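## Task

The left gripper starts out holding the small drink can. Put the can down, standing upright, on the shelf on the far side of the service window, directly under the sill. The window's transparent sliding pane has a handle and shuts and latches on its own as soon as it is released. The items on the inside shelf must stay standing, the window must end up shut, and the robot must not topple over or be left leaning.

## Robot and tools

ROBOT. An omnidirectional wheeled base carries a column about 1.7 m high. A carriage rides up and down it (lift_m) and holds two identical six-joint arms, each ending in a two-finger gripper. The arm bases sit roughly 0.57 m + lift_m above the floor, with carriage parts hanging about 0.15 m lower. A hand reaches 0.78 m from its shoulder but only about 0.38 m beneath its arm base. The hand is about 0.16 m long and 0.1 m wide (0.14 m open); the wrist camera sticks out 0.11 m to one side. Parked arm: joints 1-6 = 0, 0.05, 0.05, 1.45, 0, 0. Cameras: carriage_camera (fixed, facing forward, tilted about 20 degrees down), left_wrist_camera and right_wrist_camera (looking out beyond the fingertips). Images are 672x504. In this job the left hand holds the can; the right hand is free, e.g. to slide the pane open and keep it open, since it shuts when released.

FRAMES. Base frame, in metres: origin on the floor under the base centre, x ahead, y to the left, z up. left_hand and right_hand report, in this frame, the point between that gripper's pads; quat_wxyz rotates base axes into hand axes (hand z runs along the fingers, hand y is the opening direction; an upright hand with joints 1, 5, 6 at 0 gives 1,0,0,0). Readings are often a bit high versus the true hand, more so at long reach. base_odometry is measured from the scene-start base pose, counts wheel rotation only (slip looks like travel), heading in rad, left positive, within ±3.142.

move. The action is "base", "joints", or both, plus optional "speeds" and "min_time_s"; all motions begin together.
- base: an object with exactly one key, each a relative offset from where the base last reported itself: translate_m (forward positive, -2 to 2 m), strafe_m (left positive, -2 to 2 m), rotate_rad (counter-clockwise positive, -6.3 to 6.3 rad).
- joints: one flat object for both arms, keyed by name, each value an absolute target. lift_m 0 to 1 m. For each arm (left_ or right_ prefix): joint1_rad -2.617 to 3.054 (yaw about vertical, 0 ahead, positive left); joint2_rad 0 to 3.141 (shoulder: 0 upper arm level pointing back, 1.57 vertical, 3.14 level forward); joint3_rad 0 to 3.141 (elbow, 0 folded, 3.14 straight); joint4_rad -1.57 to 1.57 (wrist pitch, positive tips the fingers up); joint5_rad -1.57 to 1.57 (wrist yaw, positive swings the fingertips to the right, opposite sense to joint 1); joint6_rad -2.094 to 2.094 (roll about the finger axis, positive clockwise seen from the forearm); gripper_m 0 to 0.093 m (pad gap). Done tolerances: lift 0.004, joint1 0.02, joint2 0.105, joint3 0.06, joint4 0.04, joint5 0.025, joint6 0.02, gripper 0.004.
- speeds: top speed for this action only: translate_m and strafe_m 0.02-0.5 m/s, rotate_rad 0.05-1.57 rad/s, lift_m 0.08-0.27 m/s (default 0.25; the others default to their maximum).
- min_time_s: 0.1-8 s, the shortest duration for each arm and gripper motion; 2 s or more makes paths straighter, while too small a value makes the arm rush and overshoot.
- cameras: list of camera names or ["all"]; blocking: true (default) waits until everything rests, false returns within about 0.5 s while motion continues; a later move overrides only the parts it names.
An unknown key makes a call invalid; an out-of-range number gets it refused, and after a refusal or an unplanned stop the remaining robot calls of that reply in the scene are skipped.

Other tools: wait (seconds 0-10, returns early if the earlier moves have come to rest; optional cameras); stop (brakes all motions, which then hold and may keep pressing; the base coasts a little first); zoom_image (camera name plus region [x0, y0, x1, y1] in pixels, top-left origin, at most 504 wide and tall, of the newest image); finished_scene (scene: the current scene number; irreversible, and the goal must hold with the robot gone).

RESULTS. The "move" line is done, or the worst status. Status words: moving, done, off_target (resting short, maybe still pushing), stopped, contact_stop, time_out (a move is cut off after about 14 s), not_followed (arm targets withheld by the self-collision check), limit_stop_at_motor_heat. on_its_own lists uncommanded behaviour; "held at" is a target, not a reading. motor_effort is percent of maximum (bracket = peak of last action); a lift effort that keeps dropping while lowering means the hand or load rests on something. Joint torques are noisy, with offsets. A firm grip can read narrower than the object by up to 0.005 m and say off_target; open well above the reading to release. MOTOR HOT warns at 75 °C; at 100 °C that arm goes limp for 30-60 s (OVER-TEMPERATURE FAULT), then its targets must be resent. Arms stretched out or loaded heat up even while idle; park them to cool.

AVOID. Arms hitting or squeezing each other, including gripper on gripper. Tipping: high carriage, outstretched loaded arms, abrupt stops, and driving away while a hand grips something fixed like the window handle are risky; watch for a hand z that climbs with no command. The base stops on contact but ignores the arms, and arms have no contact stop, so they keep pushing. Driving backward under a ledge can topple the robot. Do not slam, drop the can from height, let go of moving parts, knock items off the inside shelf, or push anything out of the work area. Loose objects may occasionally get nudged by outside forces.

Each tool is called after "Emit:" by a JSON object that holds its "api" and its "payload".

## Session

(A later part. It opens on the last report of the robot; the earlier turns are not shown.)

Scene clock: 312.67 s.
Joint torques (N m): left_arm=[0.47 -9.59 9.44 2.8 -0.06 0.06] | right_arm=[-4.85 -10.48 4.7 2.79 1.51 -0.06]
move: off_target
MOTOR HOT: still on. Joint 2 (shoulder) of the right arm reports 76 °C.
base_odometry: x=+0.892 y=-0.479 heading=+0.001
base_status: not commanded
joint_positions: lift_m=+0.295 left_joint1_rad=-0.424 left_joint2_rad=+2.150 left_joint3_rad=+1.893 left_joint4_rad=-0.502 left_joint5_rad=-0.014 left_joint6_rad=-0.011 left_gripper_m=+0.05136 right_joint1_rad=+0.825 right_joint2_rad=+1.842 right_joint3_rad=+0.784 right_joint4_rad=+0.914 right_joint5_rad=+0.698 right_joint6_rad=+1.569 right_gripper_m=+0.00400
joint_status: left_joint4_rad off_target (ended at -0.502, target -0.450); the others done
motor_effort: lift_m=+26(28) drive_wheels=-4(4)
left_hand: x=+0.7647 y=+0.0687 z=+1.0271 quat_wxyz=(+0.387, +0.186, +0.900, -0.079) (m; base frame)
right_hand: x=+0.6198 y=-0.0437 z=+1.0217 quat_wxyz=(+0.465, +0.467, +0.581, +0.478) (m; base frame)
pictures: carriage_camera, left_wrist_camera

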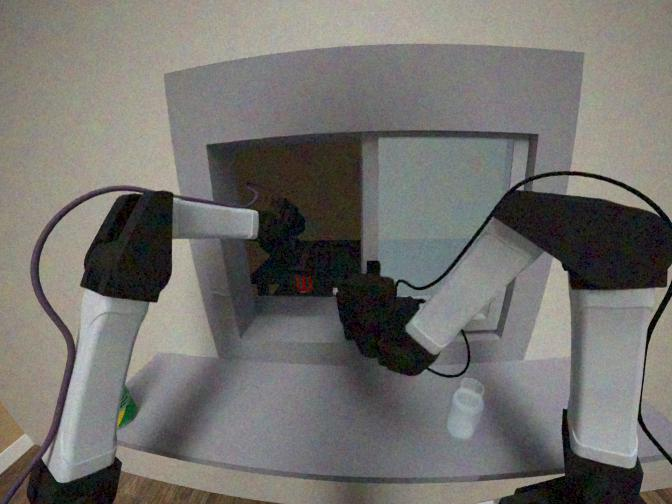

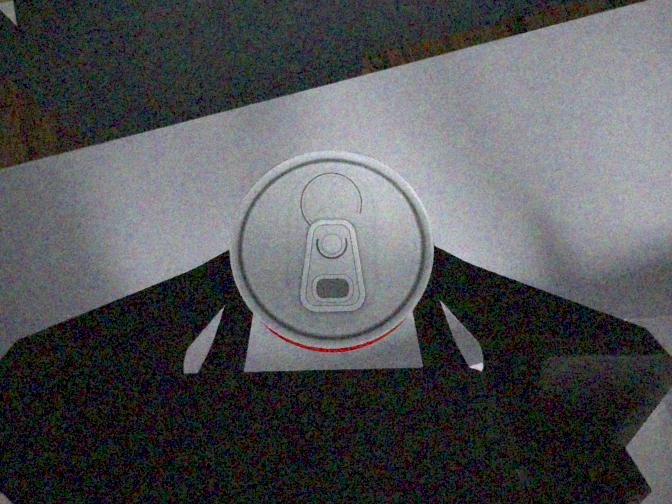

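Emit:
{"api": "move", "payload": {"joints": {"left_joint2_rad":2.18,"left_joint3_rad":1.771,"left_joint4_rad":-0.253}, "min_time_s": 1.5}}

Emit:
{"api": "move", "payload": {"joints": {"left_joint2_rad":2.239,"left_joint3_rad":1.663,"left_joint4_rad":-0.086}, "min_time_s": 2.5, "cameras": ["carriage_camera","left_wrist_camera"]}}

Scene clock: 323.90 s.
Joint torques (N m): left_arm=[0.43 -9.78 6.6 2.9 -0.08 0.08] | right_arm=[-4.85 -10.5 4.7 2.79 1.51 -0.05]
move: off_target
MOTOR HOT: still on. Joint 2 (shoulder) of the right arm reports 74 °C.
base_odometry: x=+0.892 y=-0.479 heading=+0.001
base_status: not commanded
joint_positions: lift_m=+0.295 left_joint1_rad=-0.424 left_joint2_rad=+2.175 left_joint3_rad=+1.766 left_joint4_rad=-0.307 left_joint5_rad=-0.014 left_joint6_rad=-0.011 left_gripper_m=+0.05136 right_joint1_rad=+0.825 right_joint2_rad=+1.842 right_joint3_rad=+0.784 right_joint4_rad=+0.914 right_joint5_rad=+0.698 right_joint6_rad=+1.569 right_gripper_m=+0.00400
joint_status: left_joint4_rad off_target (ended at -0.307, target -0.253); the others done
motor_effort: lift_m=+25(28) drive_wheels=-4(4)
left_hand: x=+0.7730 y=+0.0649 z=+0.9932 quat_wxyz=(+0.406, +0.184, +0.891, -0.083) (m; base frame)
right_hand: x=+0.6198 y=-0.0437 z=+1.0217 quat_wxyz=(+0.465, +0.467, +0.581, +0.478) (m; base frame)
pictures: none

Scene clock: 326.70 s.
Joint torques (N m): left_arm=[0.4 -9.88 6.48 2.91 -0.07 0.07] | right_arm=[-4.83 -10.5 4.71 2.79 1.51 -0.06]
move: off_target
MOTOR HOT: still on. Joint 2 (shoulder) of the right arm reports 74 °C.
base_odometry: x=+0.892 y=-0.479 heading=+0.001
base_status: not commanded
joint_positions: lift_m=+0.295 left_joint1_rad=-0.424 left_joint2_rad=+2.233 left_joint3_rad=+1.659 left_joint4_rad=-0.139 left_joint5_rad=-0.014 left_joint6_rad=-0.011 left_gripper_m=+0.05136 right_joint1_rad=+0.825 right_joint2_rad=+1.842 right_joint3_rad=+0.784 right_joint4_rad=+0.914 right_joint5_rad=+0.698 right_joint6_rad=+1.569 right_gripper_m=+0.00400
joint_status: left_joint4_rad off_target (ended at -0.140, target -0.086); the others done
motor_effort: lift_m=+28(29) drive_wheels=-4(4)
left_hand: x=+0.7751 y=+0.0639 z=+0.9442 quat_wxyz=(+0.407, +0.184, +0.891, -0.083) (m; base frame)
right_hand: x=+0.6198 y=-0.0437 z=+1.0217 quat_wxyz=(+0.465, +0.467, +0.581, +0.478) (m; base frame)
pictures: carriage_camera, left_wrist_camera

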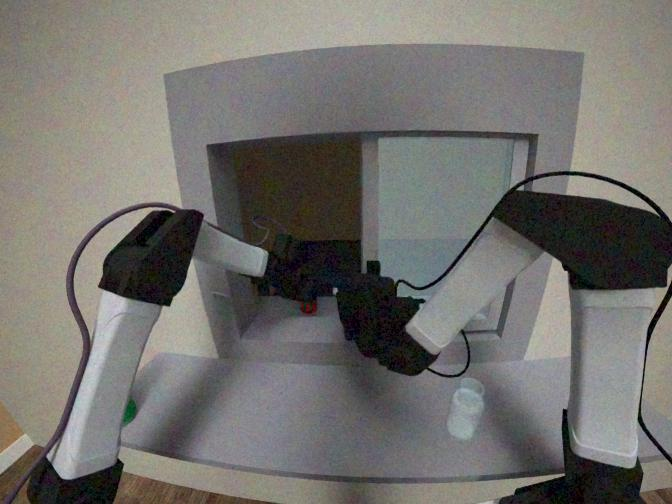

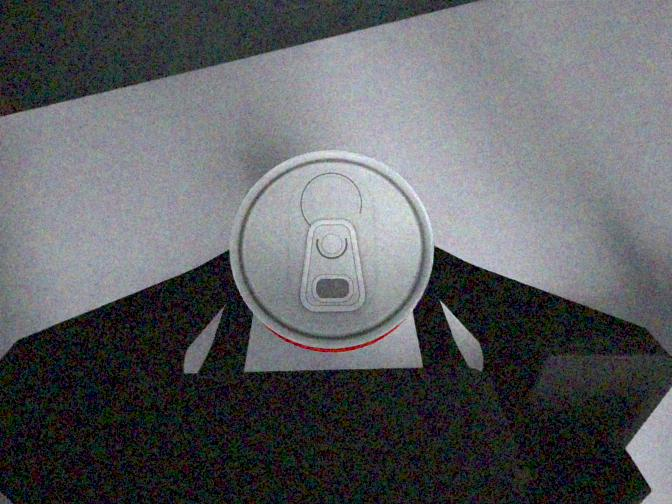

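Emit:
{"api": "move", "payload": {"joints": {"left_joint2_rad":2.274,"left_joint3_rad":1.598,"left_joint4_rad":-0.02}, "min_time_s": 2, "cameras": ["left_wrist_camera"]}}

Emit:
{"api": "move", "payload": {"joints": {"left_joint2_rad":2.295,"left_joint3_rad":1.558,"left_joint4_rad":0.036}, "min_time_s": 1.5, "cameras": ["left_wrist_camera"]}}

Scene clock: 332.67 s.
Joint torques (N m): left_arm=[0.4 -9.87 6.22 2.82 -0.07 0.05] | right_arm=[-4.85 -10.51 4.71 2.79 1.5 -0.05]
move: off_target
MOTOR HOT: still on. Joint 2 (shoulder) of the right arm reports 73 °C.
base_odometry: x=+0.892 y=-0.479 heading=+0.001
base_status: not commanded
joint_positions: lift_m=+0.295 left_joint1_rad=-0.424 left_joint2_rad=+2.269 left_joint3_rad=+1.594 left_joint4_rad=-0.072 left_joint5_rad=-0.014 left_joint6_rad=-0.011 left_gripper_m=+0.05136 right_joint1_rad=+0.825 right_joint2_rad=+1.842 right_joint3_rad=+0.784 right_joint4_rad=+0.914 right_joint5_rad=+0.698 right_joint6_rad=+1.569 right_gripper_m=+0.00400
joint_status: left_joint4_rad off_target (ended at -0.072, target -0.020); the others done
motor_effort: lift_m=+26(29) drive_wheels=-4(4)
left_hand: x=+0.7681 y=+0.0671 z=+0.9088 quat_wxyz=(+0.392, +0.185, +0.897, -0.080) (m; base frame)
right_hand: x=+0.6198 y=-0.0437 z=+1.0217 quat_wxyz=(+0.465, +0.467, +0.581, +0.478) (m; base frame)
pictures: left_wrist_camera

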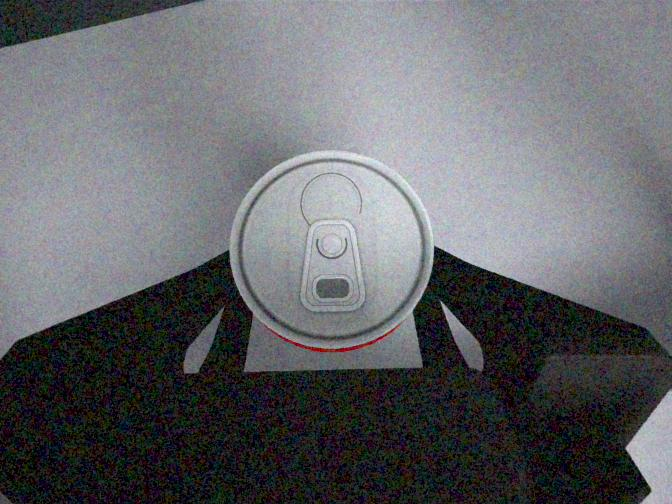

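Scene clock: 334.47 s.
Joint torques (N m): left_arm=[0.35 -9.39 5.7 2.63 -0.08 0.07] | right_arm=[-4.85 -10.48 4.71 2.79 1.5 -0.06]
move: done
MOTOR HOT: still on. Joint 2 (shoulder) of the right arm reports 73 °C.
base_odometry: x=+0.892 y=-0.479 heading=+0.001
base_status: not commanded
joint_positions: lift_m=+0.295 left_joint1_rad=-0.424 left_joint2_rad=+2.283 left_joint3_rad=+1.559 left_joint4_rad=+0.003 left_joint5_rad=-0.014 left_joint6_rad=-0.012 left_gripper_m=+0.05136 right_joint1_rad=+0.825 right_joint2_rad=+1.842 right_joint3_rad=+0.784 right_joint4_rad=+0.914 right_joint5_rad=+0.698 right_joint6_rad=+1.569 right_gripper_m=+0.00400
joint_status: all done
motor_effort: lift_m=+26(28) drive_wheels=-4(4)
left_hand: x=+0.7696 y=+0.0664 z=+0.9000 quat_wxyz=(+0.404, +0.184, +0.892, -0.083) (m; base frame)
right_hand: x=+0.6198 y=-0.0437 z=+1.0217 quat_wxyz=(+0.465, +0.467, +0.581, +0.478) (m; base frame)
pictures: left_wrist_camera

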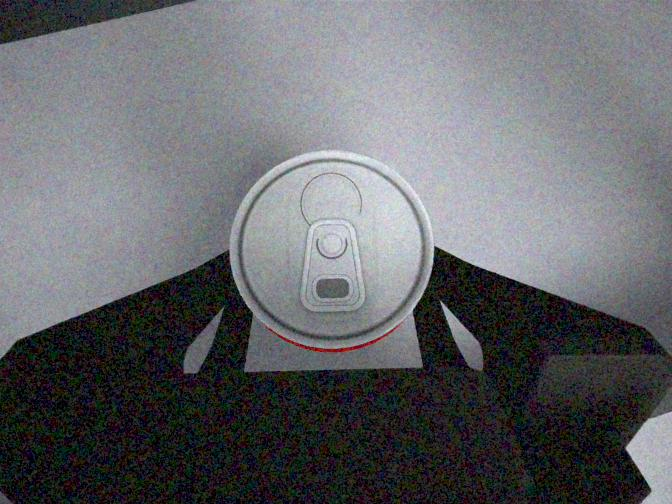

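Emit:
{"api": "move", "payload": {"joints": {"left_gripper_m":0.09}, "min_time_s": 1.5}}

Emit:
{"api": "move", "payload": {"joints": {"left_joint2_rad":1.896,"left_joint3_rad":1.32,"left_joint4_rad":-0.09}, "min_time_s": 2, "cameras": ["left_wrist_camera","carriage_camera"]}}

Scene clock: 344.43 s.
Joint torques (N m): left_arm=[0.47 -9.51 5.67 2.52 -0.08 0.09] | right_arm=[-4.86 -10.5 4.68 2.79 1.5 -0.06]
move: done
MOTOR HOT: cleared for the motors of the right arm.
base_odometry: x=+0.892 y=-0.479 heading=+0.001
base_status: not commanded
joint_positions: lift_m=+0.295 left_joint1_rad=-0.424 left_joint2_rad=+2.283 left_joint3_rad=+1.559 left_joint4_rad=+0.019 left_joint5_rad=-0.014 left_joint6_rad=-0.012 left_gripper_m=+0.08994 right_joint1_rad=+0.825 right_joint2_rad=+1.842 right_joint3_rad=+0.784 right_joint4_rad=+0.914 right_joint5_rad=+0.698 right_joint6_rad=+1.569 right_gripper_m=+0.00400
joint_status: all done
motor_effort: lift_m=+26(29) drive_wheels=-4(4)
left_hand: x=+0.7719 y=+0.0654 z=+0.9028 quat_wxyz=(+0.411, +0.183, +0.889, -0.084) (m; base frame)
right_hand: x=+0.6198 y=-0.0437 z=+1.0217 quat_wxyz=(+0.465, +0.467, +0.581, +0.478) (m; base frame)
pictures: none

Scene clock: 346.73 s.
Joint torques (N m): left_arm=[0.49 -11.66 5.56 2.29 -0.08 0.07] | right_arm=[-4.85 -10.47 4.71 2.79 1.5 -0.05]
move: done
base_odometry: x=+0.892 y=-0.479 heading=+0.001
base_status: not commanded
joint_positions: lift_m=+0.295 left_joint1_rad=-0.424 left_joint2_rad=+1.937 left_joint3_rad=+1.323 left_joint4_rad=-0.089 left_joint5_rad=-0.014 left_joint6_rad=-0.012 left_gripper_m=+0.08994 right_joint1_rad=+0.825 right_joint2_rad=+1.842 right_joint3_rad=+0.784 right_joint4_rad=+0.914 right_joint5_rad=+0.698 right_joint6_rad=+1.569 right_gripper_m=+0.00400
joint_status: all done
motor_effort: lift_m=+25(29) drive_wheels=-4(4)
left_hand: x=+0.7118 y=+0.0925 z=+0.9754 quat_wxyz=(+0.412, +0.182, +0.889, -0.085) (m; base frame)
right_hand: x=+0.6198 y=-0.0437 z=+1.0217 quat_wxyz=(+0.465, +0.467, +0.581, +0.478) (m; base frame)
pictures: carriage_camera, left_wrist_camera

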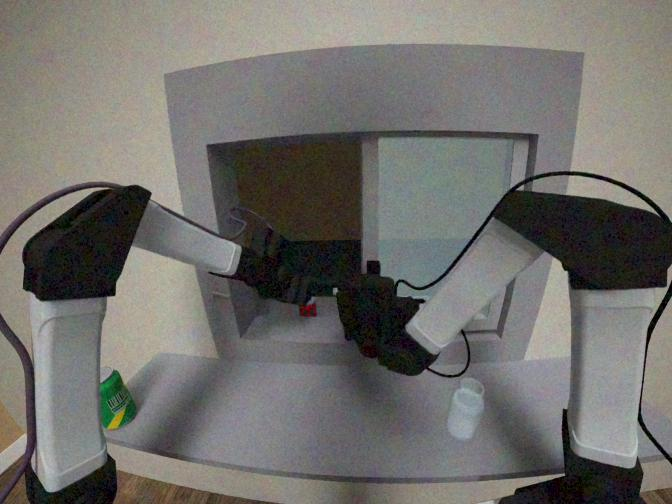

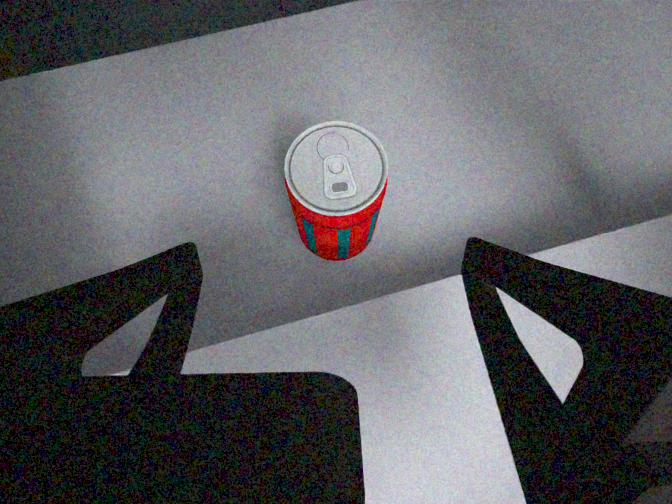

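Emit:
{"api": "move", "payload": {"joints": {"left_joint1_rad":-0.55,"left_joint2_rad":1.585,"left_joint3_rad":1.516,"left_joint4_rad":-0.673}, "min_time_s": 1.5}}

Emit:
{"api": "move", "payload": {"joints": {"left_joint1_rad":-0.1,"left_joint2_rad":0.823,"left_joint3_rad":1.184,"left_joint4_rad":0}, "min_time_s": 1.5}}

Emit:
{"api": "move", "payload": {"joints": {"left_joint1_rad":0,"left_joint2_rad":0.05,"left_joint3_rad":0.05,"left_joint4_rad":1.45,"left_gripper_m":0.02}, "min_time_s": 1.5}}

Emit:
{"api": "move", "payload": {"base": {"strafe_m": 0.2}, "speeds": {"strafe_m": 0.06}, "cameras": ["right_wrist_camera","carriage_camera"]}}

Scene clock: 358.17 s.
Joint torques (N m): left_arm=[-0.84 -8.58 8.29 2.19 -0.1 0.08] | right_arm=[-4.83 -10.5 4.7 2.79 1.51 -0.05]
move: done
base_odometry: x=+0.892 y=-0.479 heading=+0.001
base_status: not commanded
joint_positions: lift_m=+0.295 left_joint1_rad=-0.543 left_joint2_rad=+1.615 left_joint3_rad=+1.491 left_joint4_rad=-0.672 left_joint5_rad=-0.014 left_joint6_rad=-0.012 left_gripper_m=+0.08994 right_joint1_rad=+0.825 right_joint2_rad=+1.842 right_joint3_rad=+0.784 right_joint4_rad=+0.914 right_joint5_rad=+0.698 right_joint6_rad=+1.569 right_gripper_m=+0.00400
joint_status: all done
motor_effort: lift_m=+23(29) drive_wheels=-4(4)
left_hand: x=+0.6111 y=+0.0784 z=+1.0970 quat_wxyz=(+0.365, +0.240, +0.894, -0.097) (m; base frame)
right_hand: x=+0.6198 y=-0.0437 z=+1.0217 quat_wxyz=(+0.465, +0.467, +0.581, +0.478) (m; base frame)
pictures: none

Scene clock: 360.03 s.
Joint torques (N m): left_arm=[0.53 -0.1 4.81 2.42 -0.24 0.07] | right_arm=[-4.83 -10.5 4.72 2.79 1.53 -0.05]
move: done
base_odometry: x=+0.892 y=-0.479 heading=+0.001
base_status: not commanded
joint_positions: lift_m=+0.295 left_joint1_rad=-0.107 left_joint2_rad=+0.825 left_joint3_rad=+1.187 left_joint4_rad=-0.018 left_joint5_rad=+0.001 left_joint6_rad=-0.012 left_gripper_m=+0.08994 right_joint1_rad=+0.825 right_joint2_rad=+1.842 right_joint3_rad=+0.784 right_joint4_rad=+0.914 right_joint5_rad=+0.700 right_joint6_rad=+1.569 right_gripper_m=+0.00400
joint_status: all done
motor_effort: lift_m=+25(29) drive_wheels=-4(4)
left_hand: x=+0.5005 y=+0.2815 z=+1.4017 quat_wxyz=(+0.816, +0.028, +0.575, -0.049) (m; base frame)
right_hand: x=+0.6199 y=-0.0440 z=+1.0217 quat_wxyz=(+0.466, +0.467, +0.580, +0.477) (m; base frame)
pictures: none

Scene clock: 362.03 s.
Joint torques (N m): left_arm=[0.54 2.25 4.04 -0.07 -0.21 0.1] | right_arm=[-4.85 -10.48 4.7 2.79 1.49 -0.05]
move: done
base_odometry: x=+0.892 y=-0.479 heading=+0.001
base_status: not commanded
joint_positions: lift_m=+0.295 left_joint1_rad=-0.007 left_joint2_rad=+0.058 left_joint3_rad=+0.053 left_joint4_rad=+1.441 left_joint5_rad=+0.000 left_joint6_rad=-0.012 left_gripper_m=+0.02009 right_joint1_rad=+0.825 right_joint2_rad=+1.842 right_joint3_rad=+0.784 right_joint4_rad=+0.914 right_joint5_rad=+0.700 right_joint6_rad=+1.569 right_gripper_m=+0.00400
joint_status: all done
motor_effort: lift_m=+25(28) drive_wheels=-4(4)
left_hand: x=+0.2548 y=+0.3116 z=+1.3011 quat_wxyz=(+0.998, +0.000, +0.067, -0.010) (m; base frame)
right_hand: x=+0.6199 y=-0.0440 z=+1.0217 quat_wxyz=(+0.466, +0.467, +0.580, +0.477) (m; base frame)
pictures: none

Scene clock: 366.00 s.
Joint torques (N m): left_arm=[0.32 2.19 4.08 -0.08 -0.21 0.09] | right_arm=[-1.09 -9.99 5.07 2.36 0.24 -0.11]
move: done
base_odometry: x=+0.892 y=-0.279 heading=+0.001
base_status: done
joint_positions: lift_m=+0.295 left_joint1_rad=-0.006 left_joint2_rad=+0.058 left_joint3_rad=+0.053 left_joint4_rad=+1.444 left_joint5_rad=-0.001 left_joint6_rad=-0.012 left_gripper_m=+0.02009 right_joint1_rad=+0.781 right_joint2_rad=+1.837 right_joint3_rad=+0.779 right_joint4_rad=+0.949 right_joint5_rad=+0.823 right_joint6_rad=+1.574 right_gripper_m=+0.00400
joint_status: not commanded
motor_effort: lift_m=+25(29) drive_wheels=-3(6)
left_hand: x=+0.2540 y=+0.3118 z=+1.3012 quat_wxyz=(+0.998, -0.001, +0.066, -0.009) (m; base frame)
right_hand: x=+0.6315 y=-0.0836 z=+1.0310 quat_wxyz=(+0.510, +0.510, +0.526, +0.451) (m; base frame)
pictures: carriage_camera, right_wrist_camera

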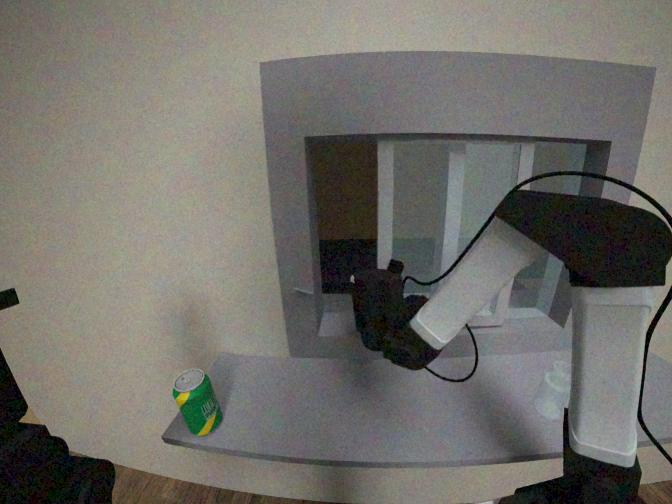

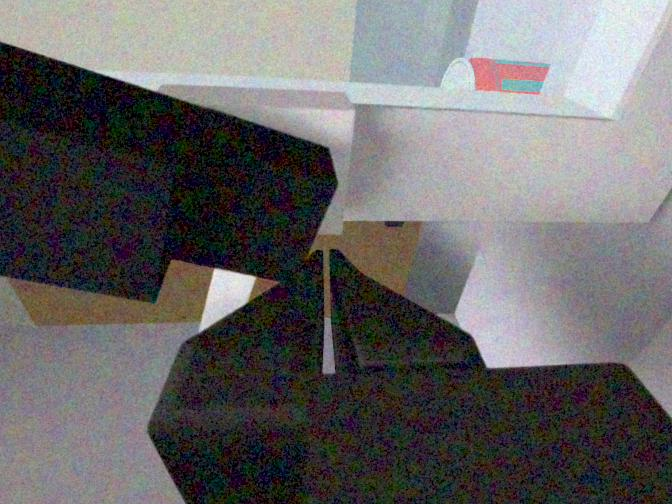

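Emit:
{"api": "move", "payload": {"base": {"strafe_m": 0.1}, "speeds": {"strafe_m": 0.06}, "cameras": ["right_wrist_camera"]}}

Emit:
{"api": "move", "payload": {"base": {"translate_m": -0.25}, "speeds": {"translate_m": 0.15}, "cameras": ["right_wrist_camera","carriage_camera"]}}

Emit:
{"api": "zoom_image", "payload": {"camera": "carriage_camera", "region": [200, 100, 500, 350]}}

Scene clock: 371.83 s.
Joint torques (N m): left_arm=[0.31 2.26 4.04 -0.11 -0.2 0.1] | right_arm=[-1.28 -9.59 4.94 2.32 0.26 -0.1]
move: done
base_odometry: x=+0.892 y=-0.179 heading=+0.001
base_status: done
joint_positions: lift_m=+0.295 left_joint1_rad=-0.006 left_joint2_rad=+0.058 left_joint3_rad=+0.053 left_joint4_rad=+1.444 left_joint5_rad=-0.001 left_joint6_rad=-0.012 left_gripper_m=+0.02009 right_joint1_rad=+0.781 right_joint2_rad=+1.832 right_joint3_rad=+0.779 right_joint4_rad=+0.950 right_joint5_rad=+0.820 right_joint6_rad=+1.574 right_gripper_m=+0.00400
joint_status: not commanded
motor_effort: lift_m=+27(29) drive_wheels=-2(6)
left_hand: x=+0.2539 y=+0.3118 z=+1.3012 quat_wxyz=(+0.998, -0.001, +0.065, -0.009) (m; base frame)
right_hand: x=+0.6314 y=-0.0833 z=+1.0331 quat_wxyz=(+0.509, +0.509, +0.525, +0.453) (m; base frame)
pictures: right_wrist_camera

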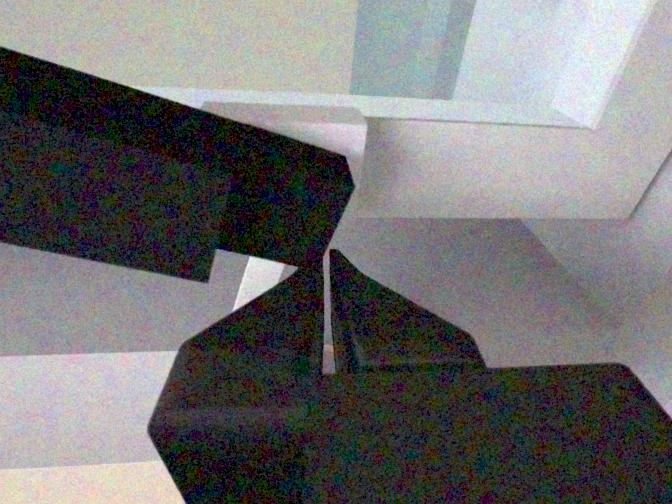

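Scene clock: 374.40 s.
Joint torques (N m): left_arm=[0.46 2.24 4.15 -0.17 -0.22 0.07] | right_arm=[-1.05 -8.91 5.15 2.02 0.09 -0.1]
move: done
base_odometry: x=+0.642 y=-0.179 heading=+0.001
base_status: done
joint_positions: lift_m=+0.295 left_joint1_rad=-0.006 left_joint2_rad=+0.058 left_joint3_rad=+0.053 left_joint4_rad=+1.448 left_joint5_rad=-0.001 left_joint6_rad=-0.012 left_gripper_m=+0.02009 right_joint1_rad=+0.781 right_joint2_rad=+1.820 right_joint3_rad=+0.779 right_joint4_rad=+0.980 right_joint5_rad=+0.833 right_joint6_rad=+1.574 right_gripper_m=+0.00400
joint_status: not commanded
motor_effort: lift_m=+24(29) drive_wheels=-2(6)
left_hand: x=+0.2530 y=+0.3119 z=+1.3013 quat_wxyz=(+0.998, -0.001, +0.064, -0.009) (m; base frame)
right_hand: x=+0.6311 y=-0.0856 z=+1.0442 quat_wxyz=(+0.512, +0.513, +0.507, +0.466) (m; base frame)
pictures: carriage_camera, right_wrist_camera

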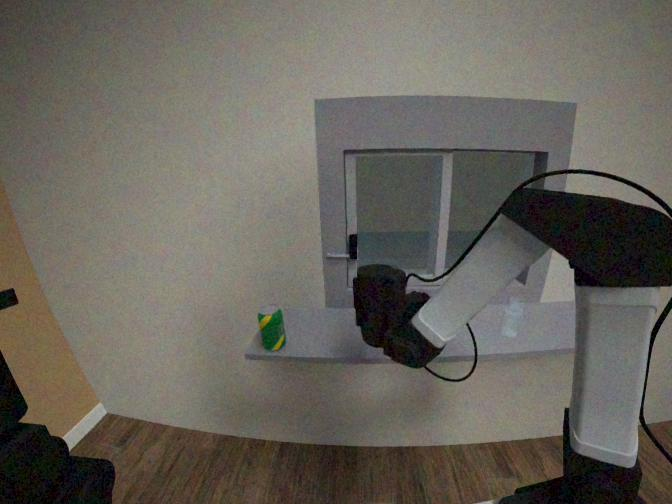

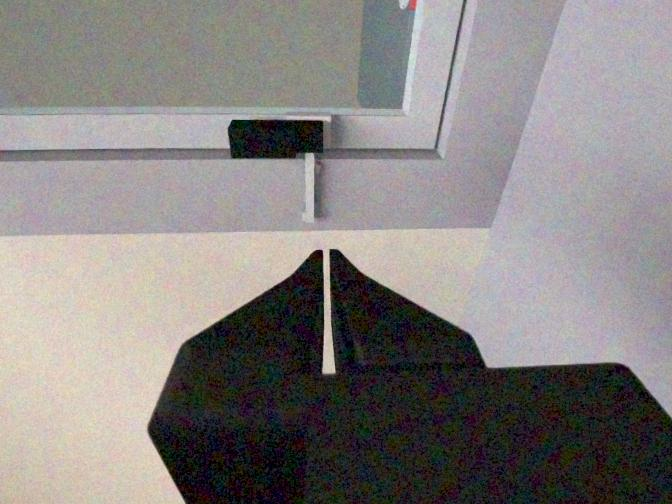

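Scaled by 1.680 from the camera's 672x504 image, which has a finer 960x720 frame.

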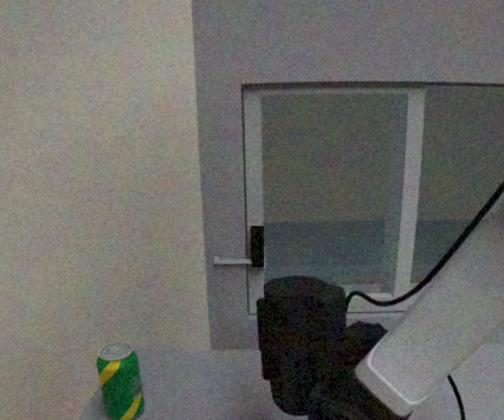

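Emit:
{"api": "finished_scene", "payload": {"scene": 1}}

The scene is finished: the task was done.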